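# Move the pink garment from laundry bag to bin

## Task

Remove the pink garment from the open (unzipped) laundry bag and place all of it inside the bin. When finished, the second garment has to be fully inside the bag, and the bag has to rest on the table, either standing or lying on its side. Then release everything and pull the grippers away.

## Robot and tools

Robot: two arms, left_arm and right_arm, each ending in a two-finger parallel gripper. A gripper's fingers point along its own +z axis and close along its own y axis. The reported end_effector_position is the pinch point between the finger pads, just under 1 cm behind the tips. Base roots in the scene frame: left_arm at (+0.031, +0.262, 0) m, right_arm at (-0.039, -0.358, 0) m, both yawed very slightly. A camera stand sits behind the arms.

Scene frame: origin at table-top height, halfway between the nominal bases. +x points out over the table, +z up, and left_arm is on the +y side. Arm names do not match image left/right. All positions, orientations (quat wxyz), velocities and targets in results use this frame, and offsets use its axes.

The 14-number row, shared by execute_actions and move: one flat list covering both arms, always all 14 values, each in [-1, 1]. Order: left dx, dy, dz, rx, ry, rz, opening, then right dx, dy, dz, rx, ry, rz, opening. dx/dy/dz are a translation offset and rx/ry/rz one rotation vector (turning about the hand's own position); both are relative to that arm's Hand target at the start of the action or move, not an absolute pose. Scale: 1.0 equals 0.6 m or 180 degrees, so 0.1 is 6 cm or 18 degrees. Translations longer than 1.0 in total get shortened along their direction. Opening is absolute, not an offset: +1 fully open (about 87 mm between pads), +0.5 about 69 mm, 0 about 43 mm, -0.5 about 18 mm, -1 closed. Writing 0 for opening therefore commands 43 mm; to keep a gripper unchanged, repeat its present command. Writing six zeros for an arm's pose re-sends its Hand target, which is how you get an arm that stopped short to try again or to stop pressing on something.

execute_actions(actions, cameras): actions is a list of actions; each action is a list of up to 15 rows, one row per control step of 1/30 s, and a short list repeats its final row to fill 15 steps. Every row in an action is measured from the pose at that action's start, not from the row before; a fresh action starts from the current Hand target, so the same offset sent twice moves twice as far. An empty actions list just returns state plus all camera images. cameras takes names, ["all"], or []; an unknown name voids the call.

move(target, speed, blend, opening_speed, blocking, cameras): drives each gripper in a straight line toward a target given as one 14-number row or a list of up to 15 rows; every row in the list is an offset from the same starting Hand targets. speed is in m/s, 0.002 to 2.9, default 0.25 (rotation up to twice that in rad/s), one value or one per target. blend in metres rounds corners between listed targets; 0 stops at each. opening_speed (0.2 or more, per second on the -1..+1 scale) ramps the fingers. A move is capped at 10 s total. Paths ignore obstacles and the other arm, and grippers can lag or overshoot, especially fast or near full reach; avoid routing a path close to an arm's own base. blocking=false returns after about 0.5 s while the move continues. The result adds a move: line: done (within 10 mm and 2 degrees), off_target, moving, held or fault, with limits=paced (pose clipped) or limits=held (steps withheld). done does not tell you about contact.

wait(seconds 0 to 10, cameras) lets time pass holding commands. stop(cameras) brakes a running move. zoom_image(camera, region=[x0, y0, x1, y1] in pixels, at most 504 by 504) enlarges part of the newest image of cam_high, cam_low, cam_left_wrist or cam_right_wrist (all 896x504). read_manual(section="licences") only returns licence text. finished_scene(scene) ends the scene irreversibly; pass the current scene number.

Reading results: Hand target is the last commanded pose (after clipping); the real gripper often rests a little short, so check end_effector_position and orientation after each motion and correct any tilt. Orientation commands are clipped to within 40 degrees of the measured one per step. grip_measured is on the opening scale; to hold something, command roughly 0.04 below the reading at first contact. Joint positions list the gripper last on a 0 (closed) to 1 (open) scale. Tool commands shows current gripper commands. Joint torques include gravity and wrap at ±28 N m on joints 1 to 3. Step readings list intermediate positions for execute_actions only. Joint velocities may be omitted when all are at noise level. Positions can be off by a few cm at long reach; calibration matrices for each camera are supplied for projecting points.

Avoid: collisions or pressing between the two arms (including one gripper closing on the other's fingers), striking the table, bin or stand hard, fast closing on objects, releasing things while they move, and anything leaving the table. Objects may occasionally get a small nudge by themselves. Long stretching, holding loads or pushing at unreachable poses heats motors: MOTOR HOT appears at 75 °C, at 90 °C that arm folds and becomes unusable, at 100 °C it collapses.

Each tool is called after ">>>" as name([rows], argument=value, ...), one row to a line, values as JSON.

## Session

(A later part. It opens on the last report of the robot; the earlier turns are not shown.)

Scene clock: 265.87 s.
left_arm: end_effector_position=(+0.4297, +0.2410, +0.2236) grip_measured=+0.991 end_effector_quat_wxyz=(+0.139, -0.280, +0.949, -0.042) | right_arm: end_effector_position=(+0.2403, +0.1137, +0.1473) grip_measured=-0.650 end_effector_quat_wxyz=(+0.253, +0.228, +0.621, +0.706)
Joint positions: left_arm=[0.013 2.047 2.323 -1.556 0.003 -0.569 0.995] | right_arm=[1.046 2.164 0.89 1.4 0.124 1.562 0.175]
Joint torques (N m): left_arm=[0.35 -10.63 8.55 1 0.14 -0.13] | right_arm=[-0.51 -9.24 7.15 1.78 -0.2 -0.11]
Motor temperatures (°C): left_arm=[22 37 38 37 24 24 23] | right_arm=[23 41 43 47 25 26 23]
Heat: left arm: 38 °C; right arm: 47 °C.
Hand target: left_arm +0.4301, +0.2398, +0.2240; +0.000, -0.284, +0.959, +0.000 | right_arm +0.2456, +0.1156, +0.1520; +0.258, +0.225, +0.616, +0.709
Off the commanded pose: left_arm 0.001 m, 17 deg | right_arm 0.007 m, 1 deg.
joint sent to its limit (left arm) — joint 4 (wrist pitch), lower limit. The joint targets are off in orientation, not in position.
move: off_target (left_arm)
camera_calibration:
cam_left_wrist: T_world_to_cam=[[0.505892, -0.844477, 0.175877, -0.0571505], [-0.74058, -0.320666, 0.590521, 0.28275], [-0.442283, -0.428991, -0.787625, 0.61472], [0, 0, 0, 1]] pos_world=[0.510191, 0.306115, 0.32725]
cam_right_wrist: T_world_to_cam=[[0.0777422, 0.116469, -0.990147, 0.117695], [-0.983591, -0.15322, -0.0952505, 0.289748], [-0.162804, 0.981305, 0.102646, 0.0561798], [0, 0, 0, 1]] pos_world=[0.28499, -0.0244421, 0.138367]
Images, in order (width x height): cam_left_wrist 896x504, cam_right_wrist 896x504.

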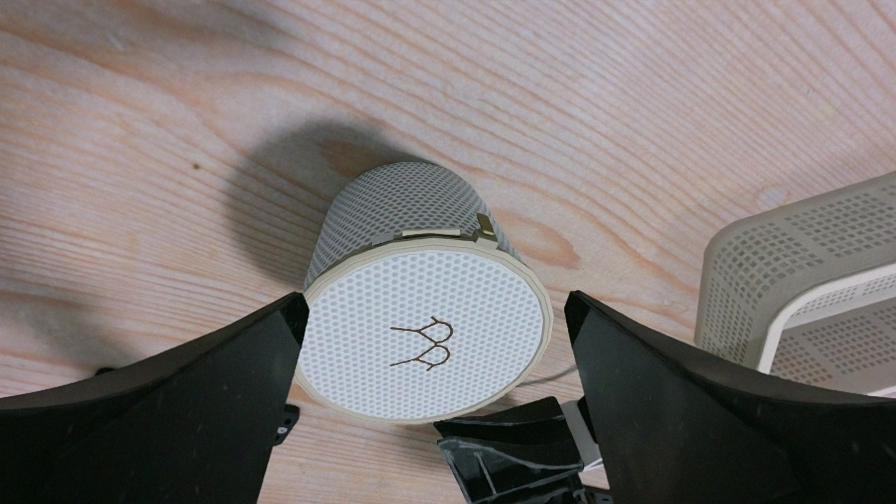

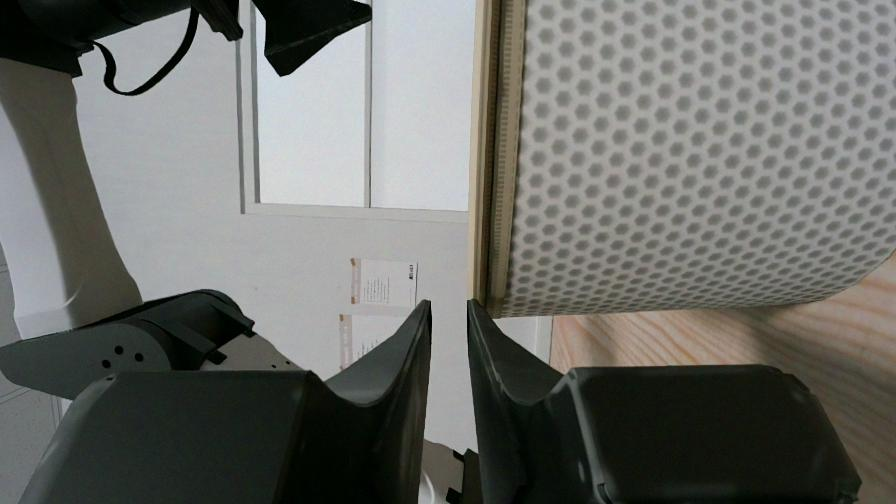

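>>> move(target=[0, 0, 0, 0, 0, 0, 1.0, 0, 0, -0.0125, 0, 0, 0, -0.65], speed=0.05, cameras=["cam_right_wrist"])

>>> zoom_image(camera="cam_right_wrist", region=[400, 200, 520, 320])

Scene clock: 273.97 s.
left_arm: end_effector_position=(+0.4297, +0.2410, +0.2236) grip_measured=+0.991 end_effector_quat_wxyz=(+0.139, -0.280, +0.949, -0.042) | right_arm: end_effector_position=(+0.2407, +0.1143, +0.1327) grip_measured=-0.650 end_effector_quat_wxyz=(+0.251, +0.230, +0.631, +0.697)
Joint positions: left_arm=[0.013 2.047 2.323 -1.556 0.003 -0.569 0.995] | right_arm=[1.046 2.191 0.89 1.4 0.124 1.562 0.175]
Joint torques (N m): left_arm=[0.36 -10.62 8.54 1 0.14 -0.13] | right_arm=[-0.51 -9.39 6.93 2.04 -0.2 -0.11]
Heat: left arm: 38 °C; right arm: 46 °C.
Hand target: left_arm +0.4301, +0.2398, +0.2240; +0.000, -0.284, +0.959, +0.000 | right_arm +0.2456, +0.1156, +0.1445; +0.258, +0.225, +0.616, +0.709
Off the commanded pose: left_arm 0.001 m, 17 deg | right_arm 0.013 m, 2 deg.
joint sent to its limit (left arm) — joint 4 (wrist pitch), lower limit. The joint targets are off in orientation, not in position.
move: off_target (left_arm, right_arm)
camera_calibration:
cam_right_wrist: T_world_to_cam=[[0.0627941, 0.093165, -0.993669, 0.109794], [-0.984892, -0.155214, -0.0767921, 0.286893], [-0.161386, 0.983478, 0.0820109, 0.0592617], [0, 0, 0, 1]] pos_world=[0.285228, -0.0239817, 0.12627]
Images, in order (width x height): cam_right_wrist 896x504.

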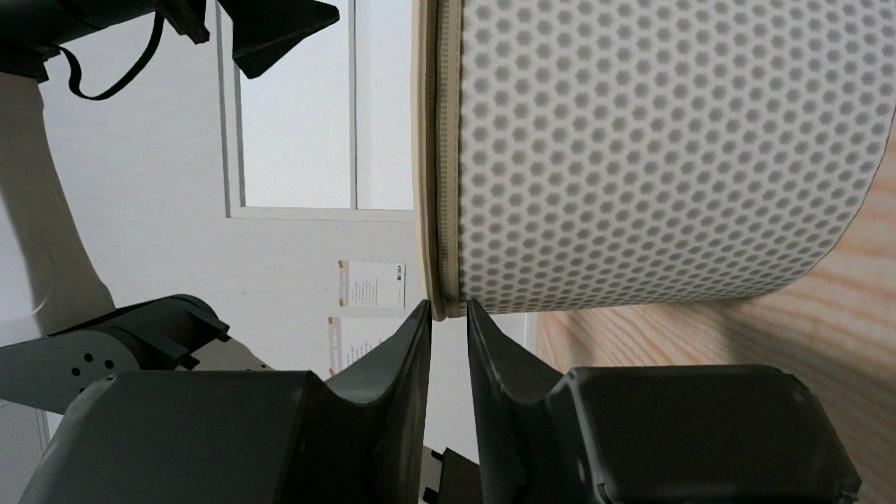

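Scaled by 4.200 from the camera's 896x504 image, which has a finer 1280x720 frame.

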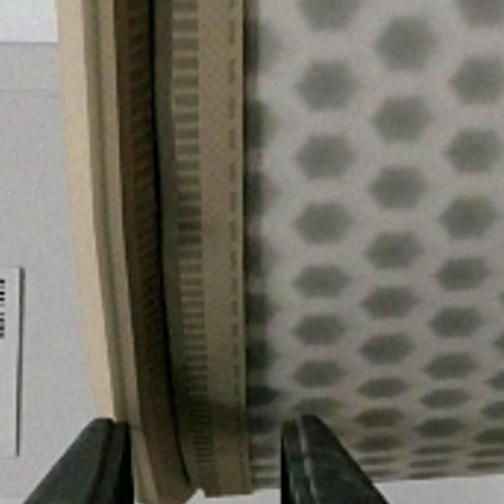

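>>> move(target=[0, 0, 0, 0, 0, 0, 1.0, 0, 0, 0.0133, 0, 0, 0, -0.65], speed=0.05, cameras=["cam_right_wrist"])

>>> zoom_image(camera="cam_right_wrist", region=[400, 200, 520, 320])

Scene clock: 281.57 s.
left_arm: end_effector_position=(+0.4297, +0.2410, +0.2236) grip_measured=+0.991 end_effector_quat_wxyz=(+0.139, -0.280, +0.949, -0.042) | right_arm: end_effector_position=(+0.2407, +0.1144, +0.1324) grip_measured=-0.650 end_effector_quat_wxyz=(+0.251, +0.230, +0.631, +0.697)
Joint positions: left_arm=[0.013 2.047 2.323 -1.556 0.003 -0.569 0.995] | right_arm=[1.046 2.191 0.89 1.399 0.124 1.562 0.175]
Joint torques (N m): left_arm=[0.36 -10.65 8.57 1 0.14 -0.13] | right_arm=[-0.51 -11.89 6.87 1.79 -0.19 -0.11]
Heat: left arm: 39 °C; right arm: 46 °C.
Hand target: left_arm +0.4301, +0.2398, +0.2240; +0.000, -0.284, +0.959, +0.000 | right_arm +0.2456, +0.1156, +0.1524; +0.258, +0.225, +0.616, +0.709
Off the commanded pose: left_arm 0.001 m, 17 deg | right_arm 0.021 m, 2 deg.
joint sent to its limit (left arm) — joint 4 (wrist pitch), lower limit. The joint targets are off in orientation, not in position.
move: off_target (left_arm, right_arm)
camera_calibration:
cam_right_wrist: T_world_to_cam=[[0.0621474, 0.0922446, -0.993795, 0.109773], [-0.984935, -0.155326, -0.0760108, 0.286791], [-0.161373, 0.983547, 0.0812018, 0.0593762], [0, 0, 0, 1]] pos_world=[0.28523, -0.0239794, 0.12607]
Images, in order (width x height): cam_right_wrist 896x504.

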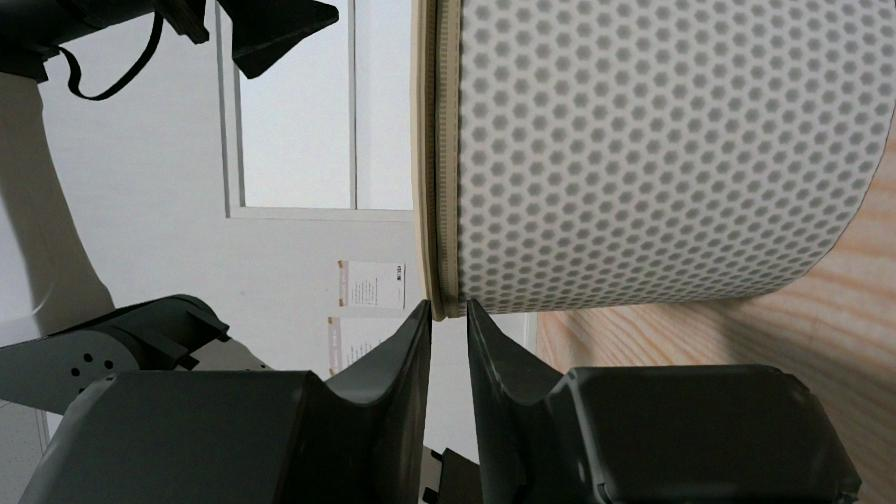

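Scaled by 4.200 from the camera's 896x504 image, which has a finer 1280x720 frame.

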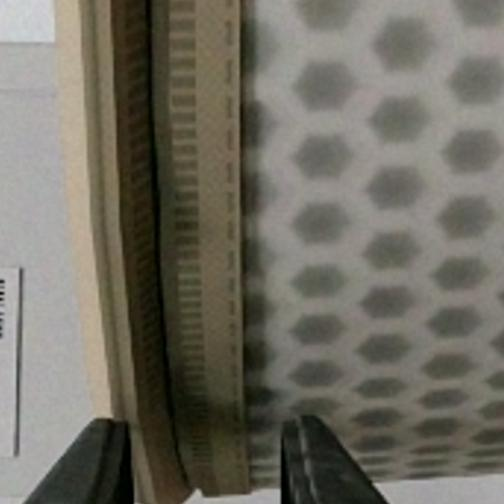

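>>> move(target=[0, 0, 0, 0, 0, 0, 1.0, 0, 0, 0.0133, 0, 0, 0, -0.65], speed=0.05, cameras=["cam_right_wrist"])

>>> zoom_image(camera="cam_right_wrist", region=[400, 200, 520, 320])

Scene clock: 307.67 s.
left_arm: end_effector_position=(+0.4297, +0.2410, +0.2236) grip_measured=+0.991 end_effector_quat_wxyz=(+0.139, -0.280, +0.949, -0.042) | right_arm: end_effector_position=(+0.2409, +0.1147, +0.1312) grip_measured=-0.650 end_effector_quat_wxyz=(+0.250, +0.231, +0.637, +0.691)
Joint positions: left_arm=[0.013 2.047 2.323 -1.556 0.003 -0.569 0.995] | right_arm=[1.046 2.181 0.89 1.372 0.124 1.562 0.175]
Joint torques (N m): left_arm=[0.36 -10.63 8.54 1 0.14 -0.14] | right_arm=[-0.51 -13.39 6.94 1.78 -0.19 -0.11]
Heat: left arm: 39 °C; right arm: 46 °C.
Hand target: left_arm +0.4301, +0.2398, +0.2240; +0.000, -0.284, +0.959, +0.000 | right_arm +0.2456, +0.1155, +0.1606; +0.258, +0.225, +0.616, +0.709
Off the commanded pose: left_arm 0.001 m, 17 deg | right_arm 0.030 m, 3 deg.
joint sent to its limit (left arm) — joint 4 (wrist pitch), lower limit. The joint targets are off in orientation, not in position.
move: off_target (left_arm, right_arm)
camera_calibration:
cam_right_wrist: T_world_to_cam=[[0.0533505, 0.0784889, -0.995486, 0.112435], [-0.98556, -0.156294, -0.0651415, 0.285852], [-0.160701, 0.984587, 0.0690172, 0.0605287], [0, 0, 0, 1]] pos_world=[0.285453, -0.0237438, 0.126371]
Images, in order (width x height): cam_right_wrist 896x504.

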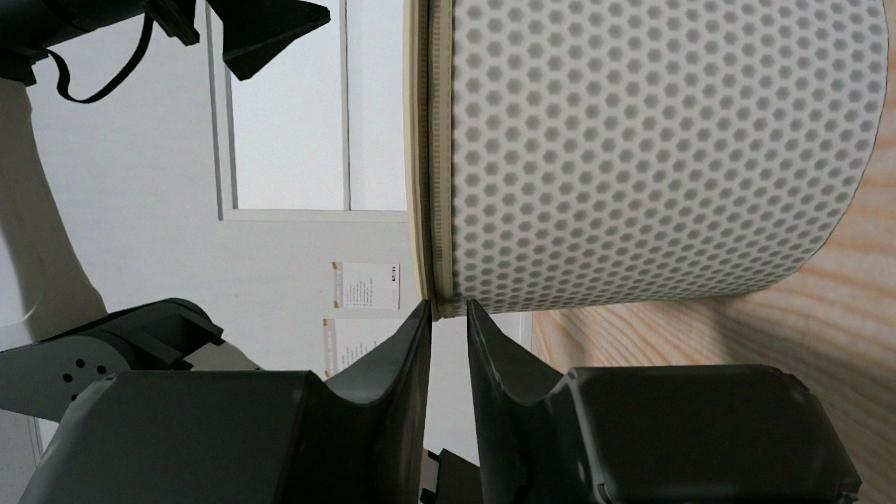

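Scaled by 4.200 from the camera's 896x504 image, which has a finer 1280x720 frame.

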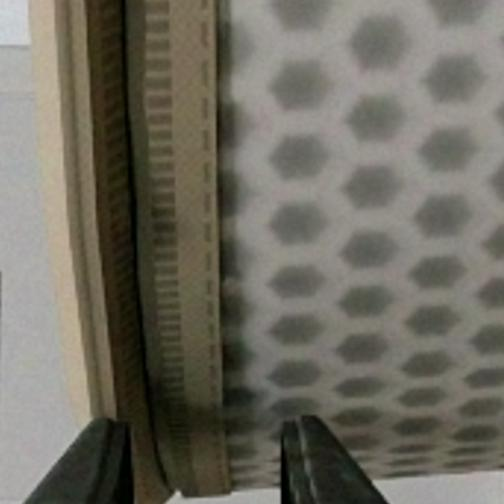

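>>> move(target=[0, 0, 0, 0, 0, 0, 1.0, 0, 0, 0.0133, 0, 0, 0, -0.65], speed=0.05, cameras=["cam_right_wrist"])

>>> zoom_image(camera="cam_right_wrist", region=[400, 200, 520, 320])

Scene clock: 313.83 s.
left_arm: end_effector_position=(+0.4297, +0.2410, +0.2236) grip_measured=+0.991 end_effector_quat_wxyz=(+0.139, -0.280, +0.949, -0.042) | right_arm: end_effector_position=(+0.2409, +0.1147, +0.1386) grip_measured=-0.650 end_effector_quat_wxyz=(+0.250, +0.232, +0.638, +0.691)
Joint positions: left_arm=[0.013 2.047 2.323 -1.556 0.003 -0.569 0.995] | right_arm=[1.046 2.153 0.89 1.343 0.124 1.562 0.175]
Joint torques (N m): left_arm=[0.34 -10.62 8.54 1 0.14 -0.13] | right_arm=[-0.51 -13.26 7.27 1.79 -0.19 -0.11]
Heat: left arm: 39 °C; right arm: 46 °C.
Hand target: left_arm +0.4301, +0.2398, +0.2240; +0.000, -0.284, +0.959, +0.000 | right_arm +0.2456, +0.1155, +0.1686; +0.258, +0.225, +0.616, +0.709
Off the commanded pose: left_arm 0.001 m, 17 deg | right_arm 0.030 m, 4 deg.
joint sent to its limit (left arm) — joint 4 (wrist pitch), lower limit. The joint targets are off in orientation, not in position.
move: off_target (left_arm, right_arm)
camera_calibration:
cam_right_wrist: T_world_to_cam=[[0.052556, 0.0772399, -0.995626, 0.120122], [-0.985605, -0.156417, -0.0641617, 0.286123], [-0.160689, 0.984666, 0.0679073, 0.0601392], [0, 0, 0, 1]] pos_world=[0.285355, -0.0237406, 0.133871]
Images, in order (width x height): cam_right_wrist 896x504.

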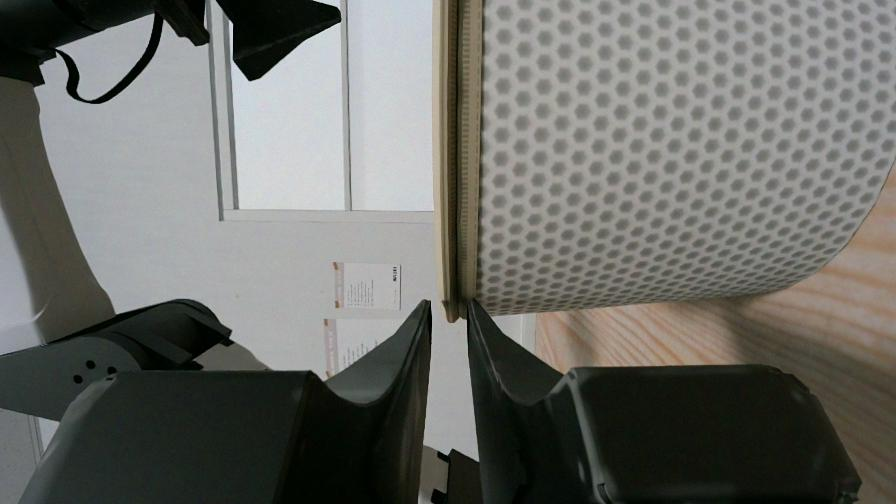

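Scaled by 4.200 from the camera's 896x504 image, which has a finer 1280x720 frame.

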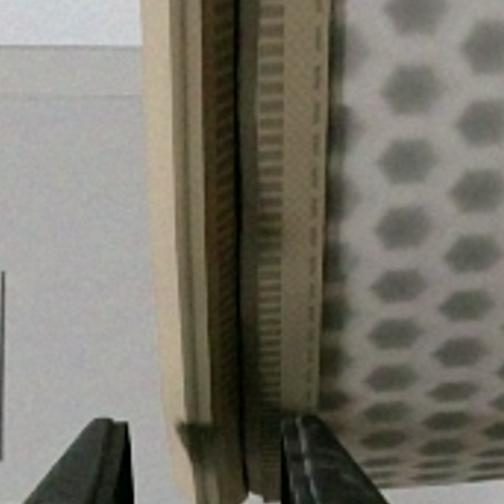

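>>> move(target=[0, 0, 0, 0, 0, 0, 1.0, 0.0095, 0.0105, -0.002, 0, 0, 0, -0.65], speed=0.05, cameras=["cam_right_wrist"])

>>> zoom_image(camera="cam_right_wrist", region=[400, 200, 520, 320])

Scene clock: 324.70 s.
left_arm: end_effector_position=(+0.4297, +0.2410, +0.2236) grip_measured=+0.991 end_effector_quat_wxyz=(+0.139, -0.280, +0.949, -0.042) | right_arm: end_effector_position=(+0.2473, +0.1200, +0.1490) grip_measured=-0.650 end_effector_quat_wxyz=(+0.253, +0.231, +0.630, +0.697)
Joint positions: left_arm=[0.013 2.047 2.323 -1.556 0.003 -0.569 0.995] | right_arm=[1.041 2.153 0.929 1.323 0.124 1.562 0.175]
Joint torques (N m): left_arm=[0.36 -10.62 8.54 1 0.14 -0.13] | right_arm=[-0.43 -11.38 7.53 1.81 -0.23 -0.11]
Heat: left arm: 39 °C; right arm: 47 °C.
Hand target: left_arm +0.4301, +0.2398, +0.2240; +0.000, -0.284, +0.959, +0.000 | right_arm +0.2513, +0.1218, +0.1673; +0.258, +0.225, +0.616, +0.709
Off the commanded pose: left_arm 0.001 m, 17 deg | right_arm 0.019 m, 2 deg.
joint sent to its limit (left arm) — joint 4 (wrist pitch), lower limit. The joint targets are off in orientation, not in position.
move: off_target (left_arm, right_arm)
camera_calibration:
cam_right_wrist: T_world_to_cam=[[0.0638625, 0.0938966, -0.993532, 0.124678], [-0.985534, -0.150674, -0.0775883, 0.295387], [-0.156985, 0.984114, 0.0829159, 0.052104], [0, 0, 0, 1]] pos_world=[0.291332, -0.0184758, 0.14247]
Images, in order (width x height): cam_right_wrist 896x504.

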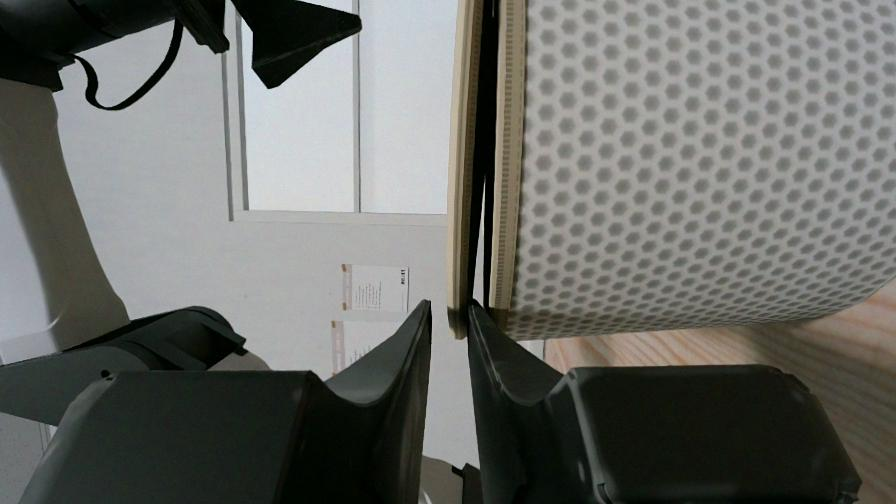

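Scaled by 4.200 from the camera's 896x504 image, which has a finer 1280x720 frame.

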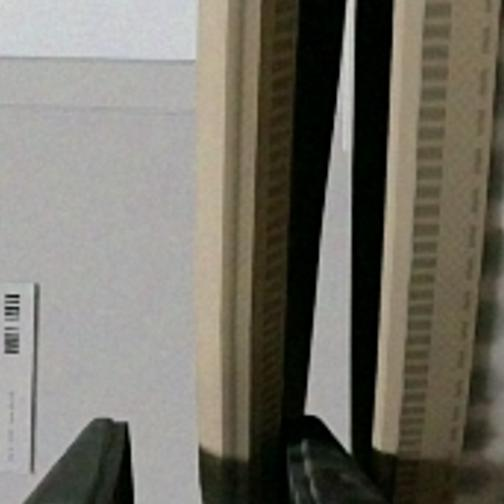

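>>> move([
  [0, 0, 0, 0, 0, 0, 1.0, 0.0095, 0.0105, 0.002, 0, 0, 0, -0.65],
  [0, 0, 0, 0, 0, 0, 1.0, 0.0095, 0.0105, 0.002, 0, 0, 0, -0.95],
], speed=0.05, opening_speed=0.6, cameras=["cam_right_wrist", "cam_left_wrist", "cam_low"])

>>> zoom_image(camera="cam_right_wrist", region=[400, 200, 520, 320])

Scene clock: 333.03 s.
left_arm: end_effector_position=(+0.4297, +0.2410, +0.2236) grip_measured=+0.991 end_effector_quat_wxyz=(+0.139, -0.280, +0.949, -0.042) | right_arm: end_effector_position=(+0.2531, +0.1258, +0.1581) grip_measured=-0.855 end_effector_quat_wxyz=(+0.255, +0.231, +0.625, +0.701)
Joint positions: left_arm=[0.013 2.047 2.323 -1.556 0.003 -0.569 0.995] | right_arm=[1.038 2.153 0.97 1.297 0.123 1.562 0.073]
Joint torques (N m): left_arm=[0.35 -10.62 8.55 0.99 0.14 -0.14] | right_arm=[-0.4 -10.1 7.76 1.82 -0.26 -0.11]
Heat: left arm: 39 °C; right arm: 47 °C.
Hand target: left_arm +0.4301, +0.2398, +0.2240; +0.000, -0.284, +0.959, +0.000 | right_arm +0.2568, +0.1282, +0.1685; +0.258, +0.225, +0.616, +0.709
Off the commanded pose: left_arm 0.001 m, 17 deg | right_arm 0.011 m, 2 deg.
joint sent to its limit (left arm) — joint 4 (wrist pitch), lower limit. The joint targets are off in orientation, not in position.
move: off_target (left_arm, right_arm); target 2's new opening was sent with right_arm's hand 0.011 m and 1 deg from that target
camera_calibration:
cam_left_wrist: T_world_to_cam=[[0.505892, -0.844477, 0.175877, -0.0571505], [-0.74058, -0.320666, 0.590521, 0.28275], [-0.442283, -0.428991, -0.787625, 0.61472], [0, 0, 0, 1]] pos_world=[0.510191, 0.306115, 0.32725]
cam_right_wrist: T_world_to_cam=[[0.0713776, 0.104754, -0.991933, 0.12931], [-0.985278, -0.147479, -0.0864733, 0.303561], [-0.155348, 0.983502, 0.092685, 0.0447615], [0, 0, 0, 1]] pos_world=[0.296815, -0.0128, 0.150368]
Images, in order (width x height): cam_low 896x504, cam_left_wrist 896x504, cam_right_wrist 896x504.

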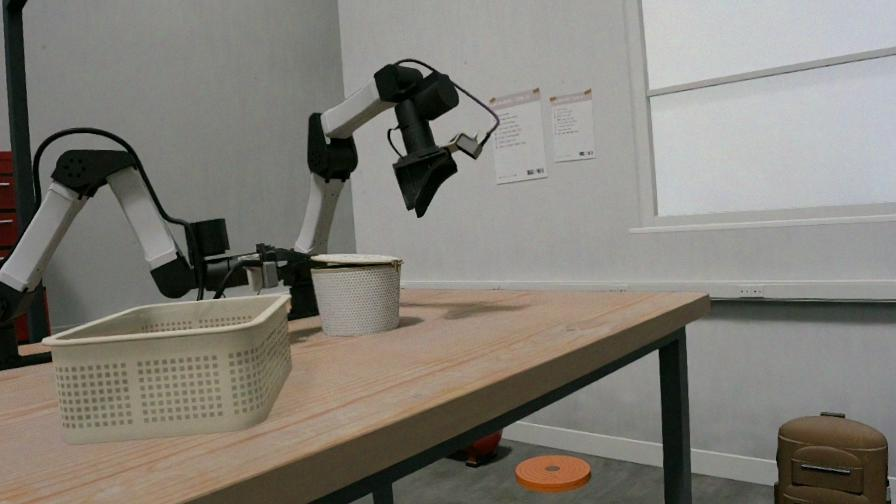

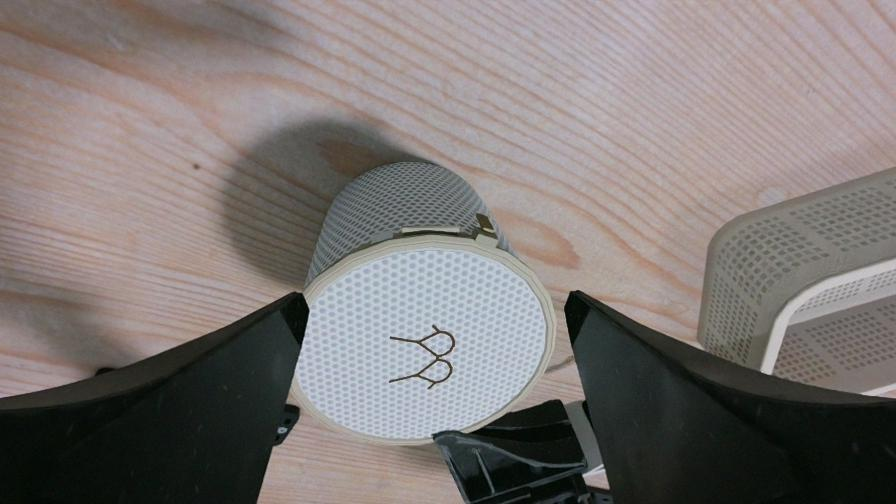

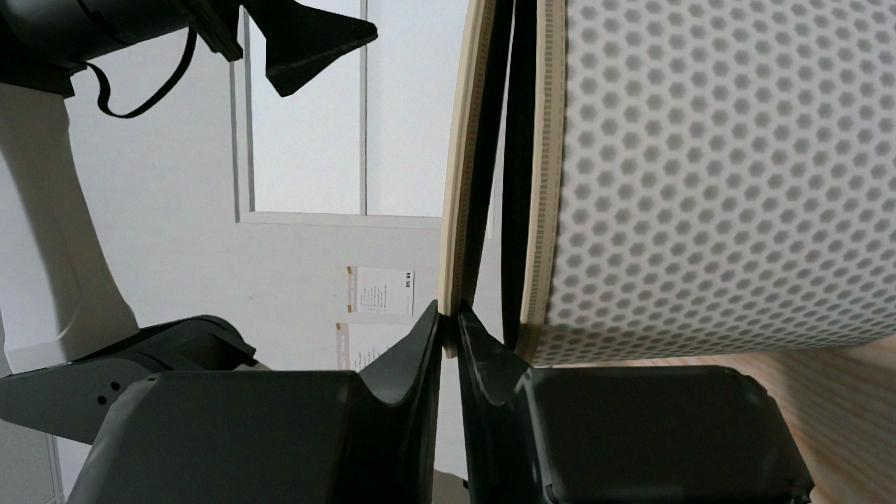

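Scaled by 4.200 from the camera's 896x504 image, which has a finer 1280x720 frame.

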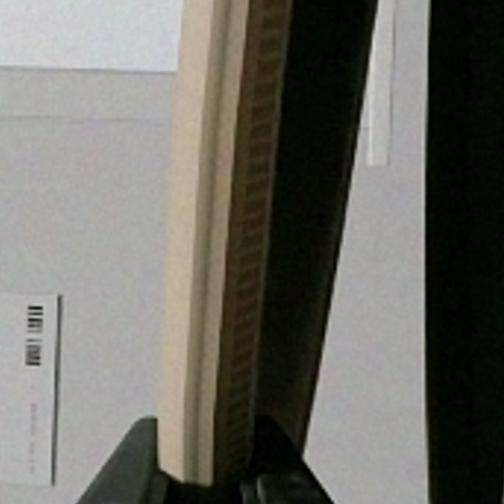

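>>> move([
  [0, 0, 0, 0, 0, 0, 1.0, 0.0121, 0.0062, 0.0539, -0.0295, 0.0579, 0, -0.95],
  [0, 0, 0, 0, 0, 0, 1.0, 0.0344, 0.0175, 0.1052, -0.0598, 0.1173, 0, -0.95],
  [0, 0, 0, 0, 0, 0, 1.0, 0.0687, 0.035, 0.1535, -0.0926, 0.1817, 0, -0.95],
], speed=0.12, blend=0.02, cameras=["all"])

Scene clock: 369.03 s.
left_arm: end_effector_position=(+0.4297, +0.2410, +0.2236) grip_measured=+0.991 end_effector_quat_wxyz=(+0.139, -0.280, +0.949, -0.042) | right_arm: end_effector_position=(+0.2942, +0.1469, +0.2468) grip_measured=-0.856 end_effector_quat_wxyz=(+0.108, +0.375, +0.767, +0.510)
Joint positions: left_arm=[0.013 2.047 2.323 -1.556 0.003 -0.569 0.995] | right_arm=[0.971 1.978 1.722 -0.219 0.015 1.825 0.072]
Joint torques (N m): left_arm=[0.36 -10.63 8.55 0.99 0.14 -0.13] | right_arm=[-0.36 -10.54 11.19 1.73 -0.22 0.07]
Heat: left arm: 39 °C; right arm: 48 °C.
Hand target: left_arm +0.4301, +0.2398, +0.2240; +0.000, -0.284, +0.959, +0.000 | right_arm +0.2982, +0.1491, +0.2606; +0.104, +0.375, +0.759, +0.522
Off the commanded pose: left_arm 0.001 m, 17 deg | right_arm 0.014 m, 2 deg.
joint sent to its limit (left arm) — joint 4 (wrist pitch), lower limit. The joint targets are off in orientation, not in position.
move: off_target (left_arm, right_arm)
camera_calibration:
cam_left_wrist: T_world_to_cam=[[0.505892, -0.844477, 0.175877, -0.0571505], [-0.74058, -0.320666, 0.590521, 0.28275], [-0.442283, -0.428991, -0.787625, 0.61472], [0, 0, 0, 1]] pos_world=[0.510191, 0.306115, 0.32725]
cam_right_wrist: T_world_to_cam=[[-0.463127, -0.184294, -0.866919, 0.380979], [-0.872074, -0.0797416, 0.482833, 0.171013], [-0.158112, 0.979631, -0.123787, 0.0769814], [0, 0, 0, 1]] pos_world=[0.33775, 0.00843549, 0.257237]

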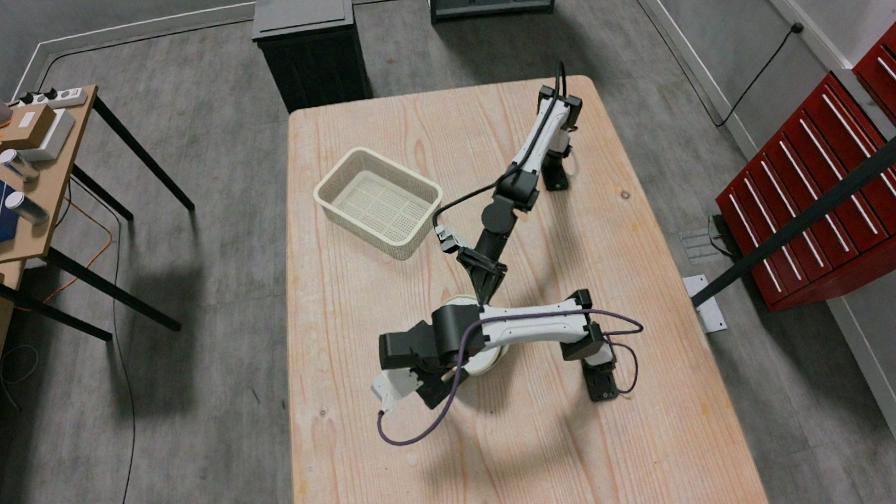

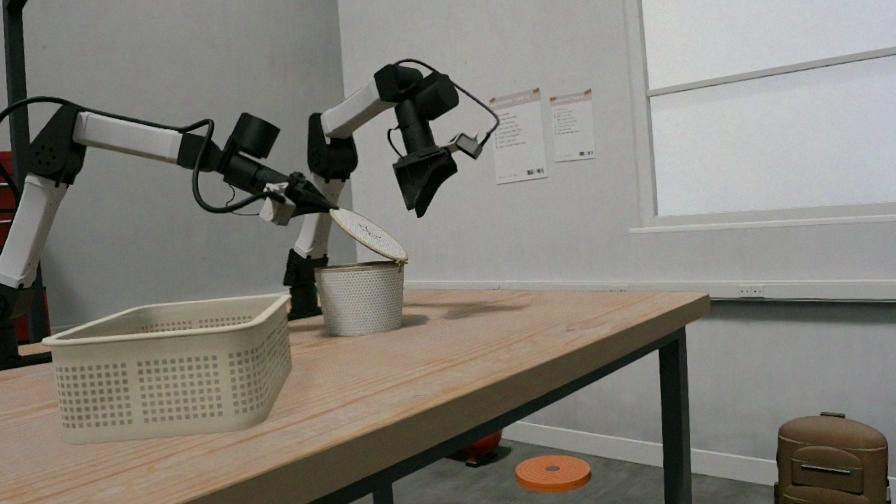

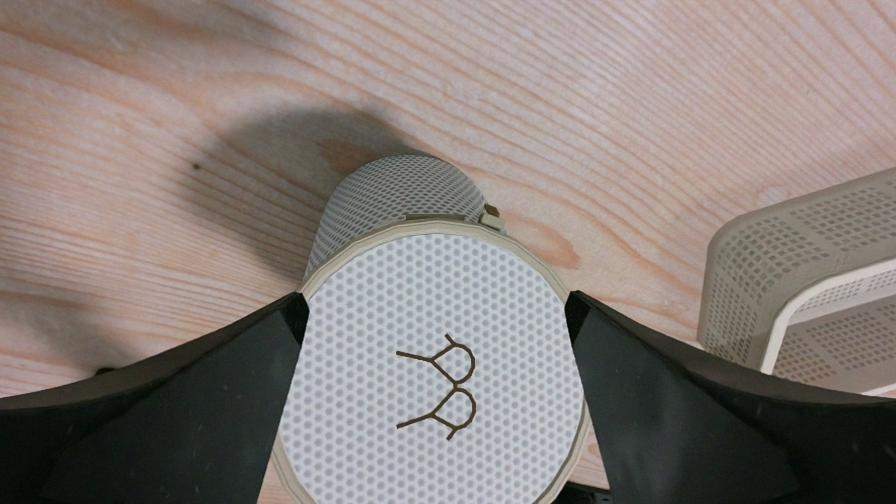

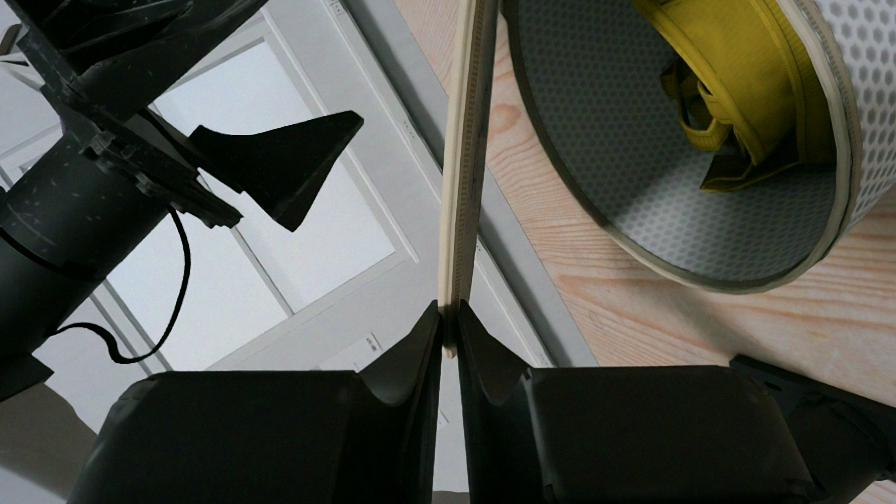

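>>> move([
  [-0.0835, 0.1503, 0.06, -0.0237, -0.0357, 0.1297, -1.0, 0, 0, 0, 0, 0, 0, -0.95],
  [-0.3002, 0.1337, 0.0767, -0.0473, -0.0714, 0.2593, -1.0, 0, 0, 0, 0, 0, 0, -0.95],
  [-0.3585, -0.0663, 0.0517, -0.0473, -0.0714, 0.2593, -1.0, 0, 0, 0, 0, 0, 0, -0.95],
], speed=0.2, blend=0.03, cameras=["all"])

Scene clock: 510.37 s.
left_arm: end_effector_position=(+0.2192, +0.1987, +0.2585) grip_measured=-1.000 end_effector_quat_wxyz=(+0.113, -0.626, +0.758, -0.145) | right_arm: end_effector_position=(+0.2941, +0.1468, +0.2467) grip_measured=-0.856 end_effector_quat_wxyz=(+0.108, +0.375, +0.767, +0.509)
Joint positions: left_arm=[-0.058 1.096 1.456 -1.564 0.055 -1.457 0] | right_arm=[0.971 1.978 1.722 -0.22 0.015 1.825 0.072]
Joint torques (N m): left_arm=[-0.5 -2.41 5.03 1.2 -0.16 -0.11] | right_arm=[-0.38 -10.55 11.15 1.73 -0.22 0.07]
Motor temperatures (°C): left_arm=[22 41 38 34 24 23 23] | right_arm=[23 49 51 47 25 26 25]
Heat: left arm: 41 °C; right arm: 51 °C.
Hand target: left_arm +0.2150, +0.2001, +0.2551; +0.084, -0.637, +0.760, -0.100 | right_arm +0.2982, +0.1491, +0.2606; +0.104, +0.375, +0.759, +0.522
Off the commanded pose: left_arm 0.006 m, 6 deg | right_arm 0.015 m, 2 deg.
joint sent to its limit (left arm) — joint 4 (wrist pitch), lower limit. The joint targets are off in orientation, not in position.
move: off_target (left_arm, right_arm)
camera_calibration:
cam_left_wrist: T_world_to_cam=[[0.905857, -0.180743, 0.383085, -0.265783], [-0.415801, -0.551994, 0.722781, 0.0332159], [0.0808231, -0.814024, -0.575181, 0.437889], [0, 0, 0, 1]] pos_world=[0.219181, 0.326749, 0.329675]
cam_right_wrist: T_world_to_cam=[[-0.463319, -0.184505, -0.866772, 0.380921], [-0.87197, -0.0796063, 0.483043, 0.170972], [-0.158124, 0.979602, -0.123999, 0.0770271], [0, 0, 0, 1]] pos_world=[0.33775, 0.00843618, 0.257136]

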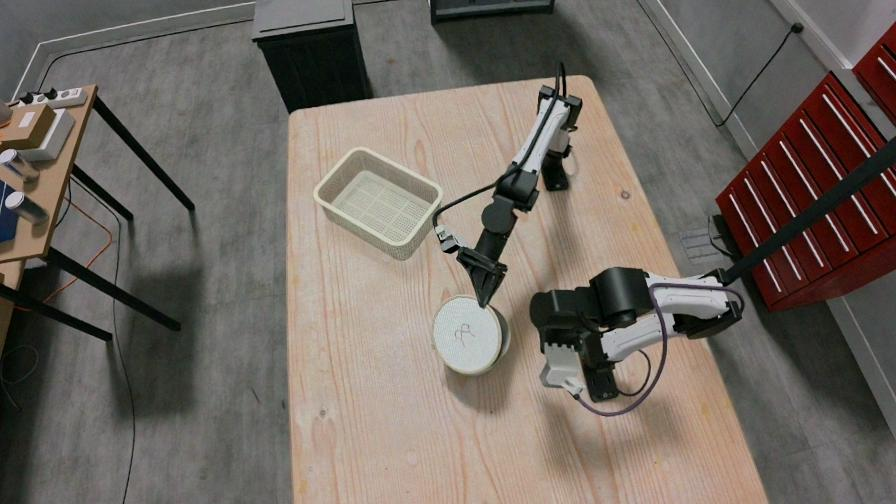

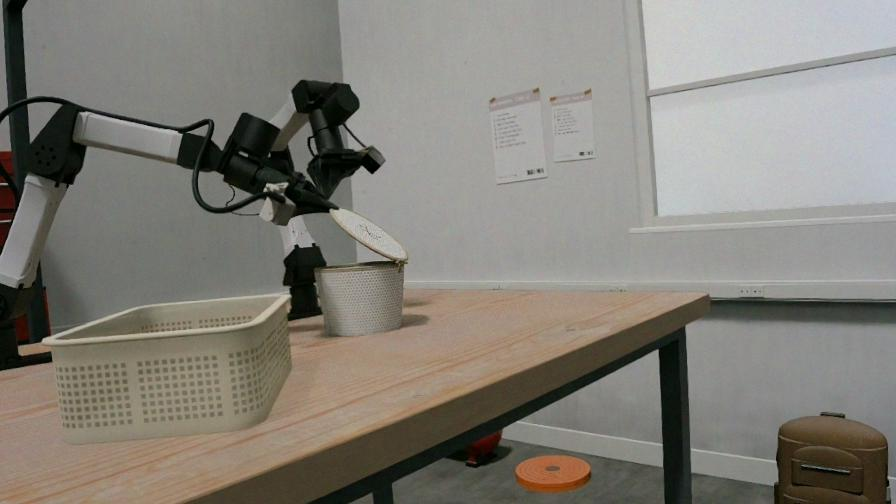

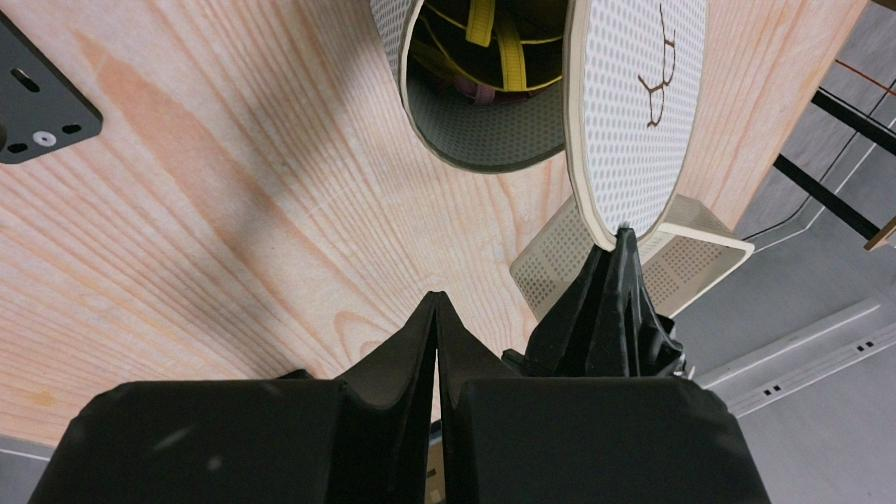

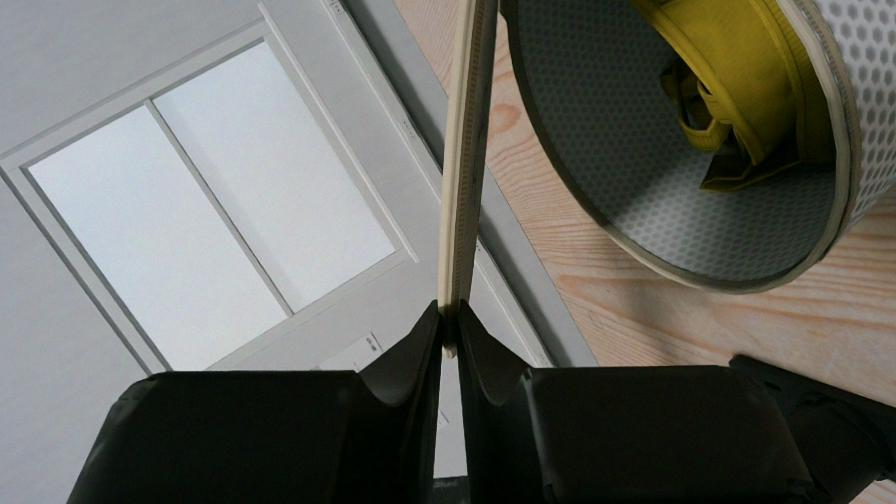

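>>> move([
  [0.0583, -0.0585, -0.0835, 0, 0, 0, -1.0, 0, 0, 0, 0, 0, 0, -0.95],
  [0.0883, -0.0502, -0.0835, 0, 0, 0, -1.0, 0, 0, 0, 0, 0, 0, -0.95],
], speed=[0.15, 0.06], blend=[0.01, 0], cameras=["all"])

Scene clock: 519.77 s.
left_arm: end_effector_position=(+0.2607, +0.1686, +0.2005) grip_measured=-1.000 end_effector_quat_wxyz=(+0.073, -0.637, +0.761, -0.095) | right_arm: end_effector_position=(+0.2941, +0.1468, +0.2467) grip_measured=-0.856 end_effector_quat_wxyz=(+0.108, +0.375, +0.767, +0.509)
Joint positions: left_arm=[-0.21 1.275 1.343 -1.399 0.001 -1.611 0] | right_arm=[0.971 1.978 1.722 -0.22 0.015 1.825 0.072]
Joint torques (N m): left_arm=[0.4 -3.51 8.95 1.13 -0.17 0.06] | right_arm=[-0.38 -10.54 11.15 1.73 -0.22 0.07]
Heat: left arm: 40 °C; right arm: 51 °C.
Hand target: left_arm +0.2680, +0.1700, +0.2050; +0.084, -0.637, +0.760, -0.100 | right_arm +0.2982, +0.1491, +0.2606; +0.104, +0.375, +0.759, +0.522
Off the commanded pose: left_arm 0.009 m, 1 deg | right_arm 0.015 m, 2 deg.
move: off_target (right_arm); blend cut to 0.0093 m at target 1
camera_calibration:
cam_left_wrist: T_world_to_cam=[[0.949493, -0.178047, 0.258385, -0.273324], [-0.313492, -0.574041, 0.756439, 0.0460742], [0.0136417, -0.799235, -0.600864, 0.396794], [0, 0, 0, 1]] pos_world=[0.26855, 0.294916, 0.27419]
cam_right_wrist: T_world_to_cam=[[-0.463319, -0.184505, -0.866772, 0.380921], [-0.87197, -0.0796063, 0.483043, 0.170972], [-0.158124, 0.979602, -0.123999, 0.0770271], [0, 0, 0, 1]] pos_world=[0.33775, 0.00843618, 0.257136]

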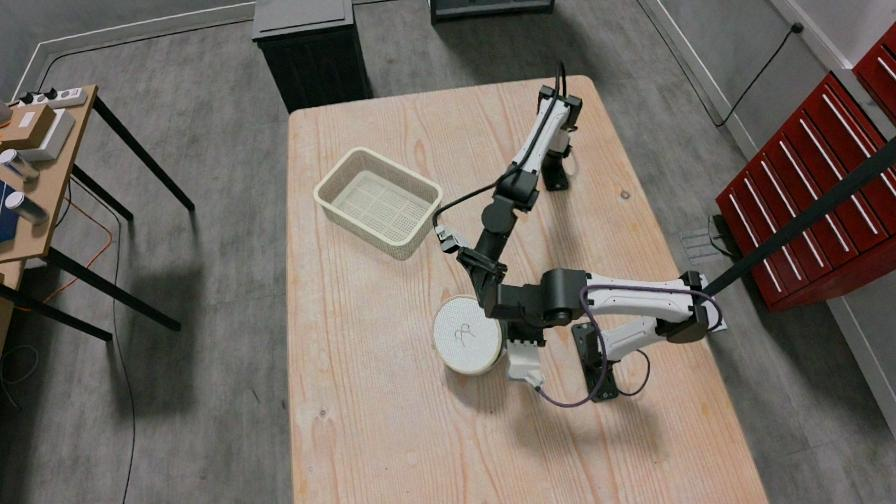

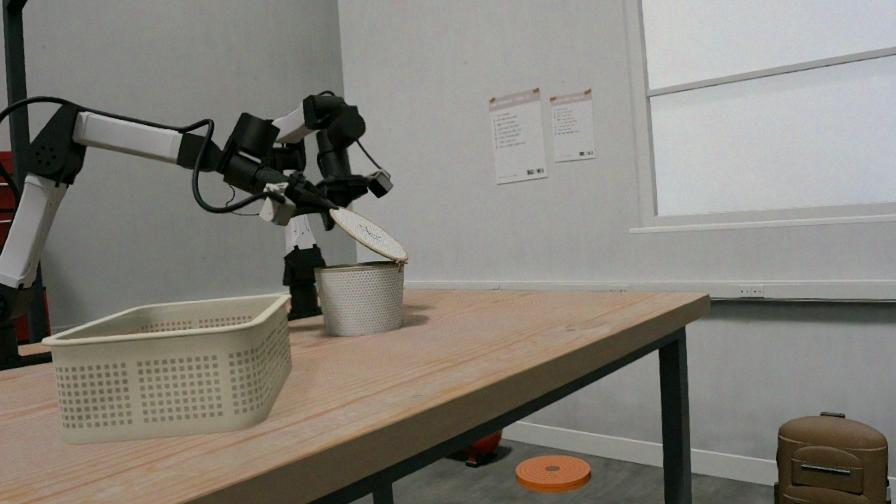

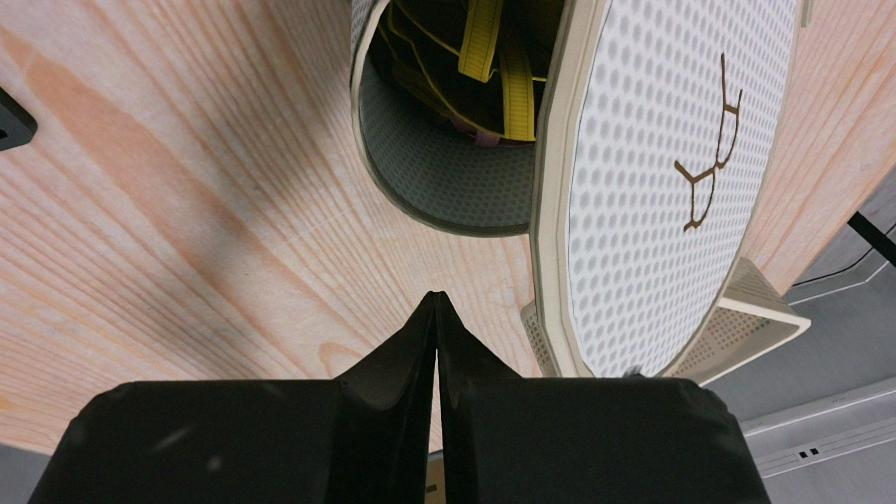

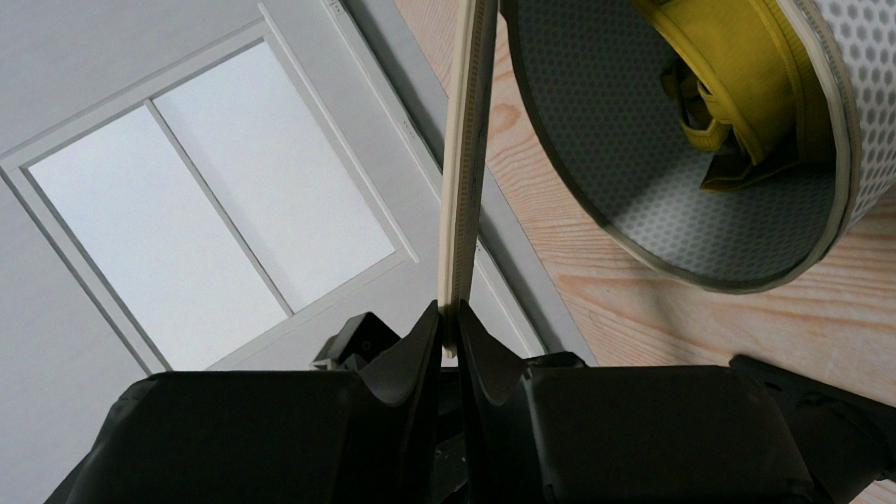

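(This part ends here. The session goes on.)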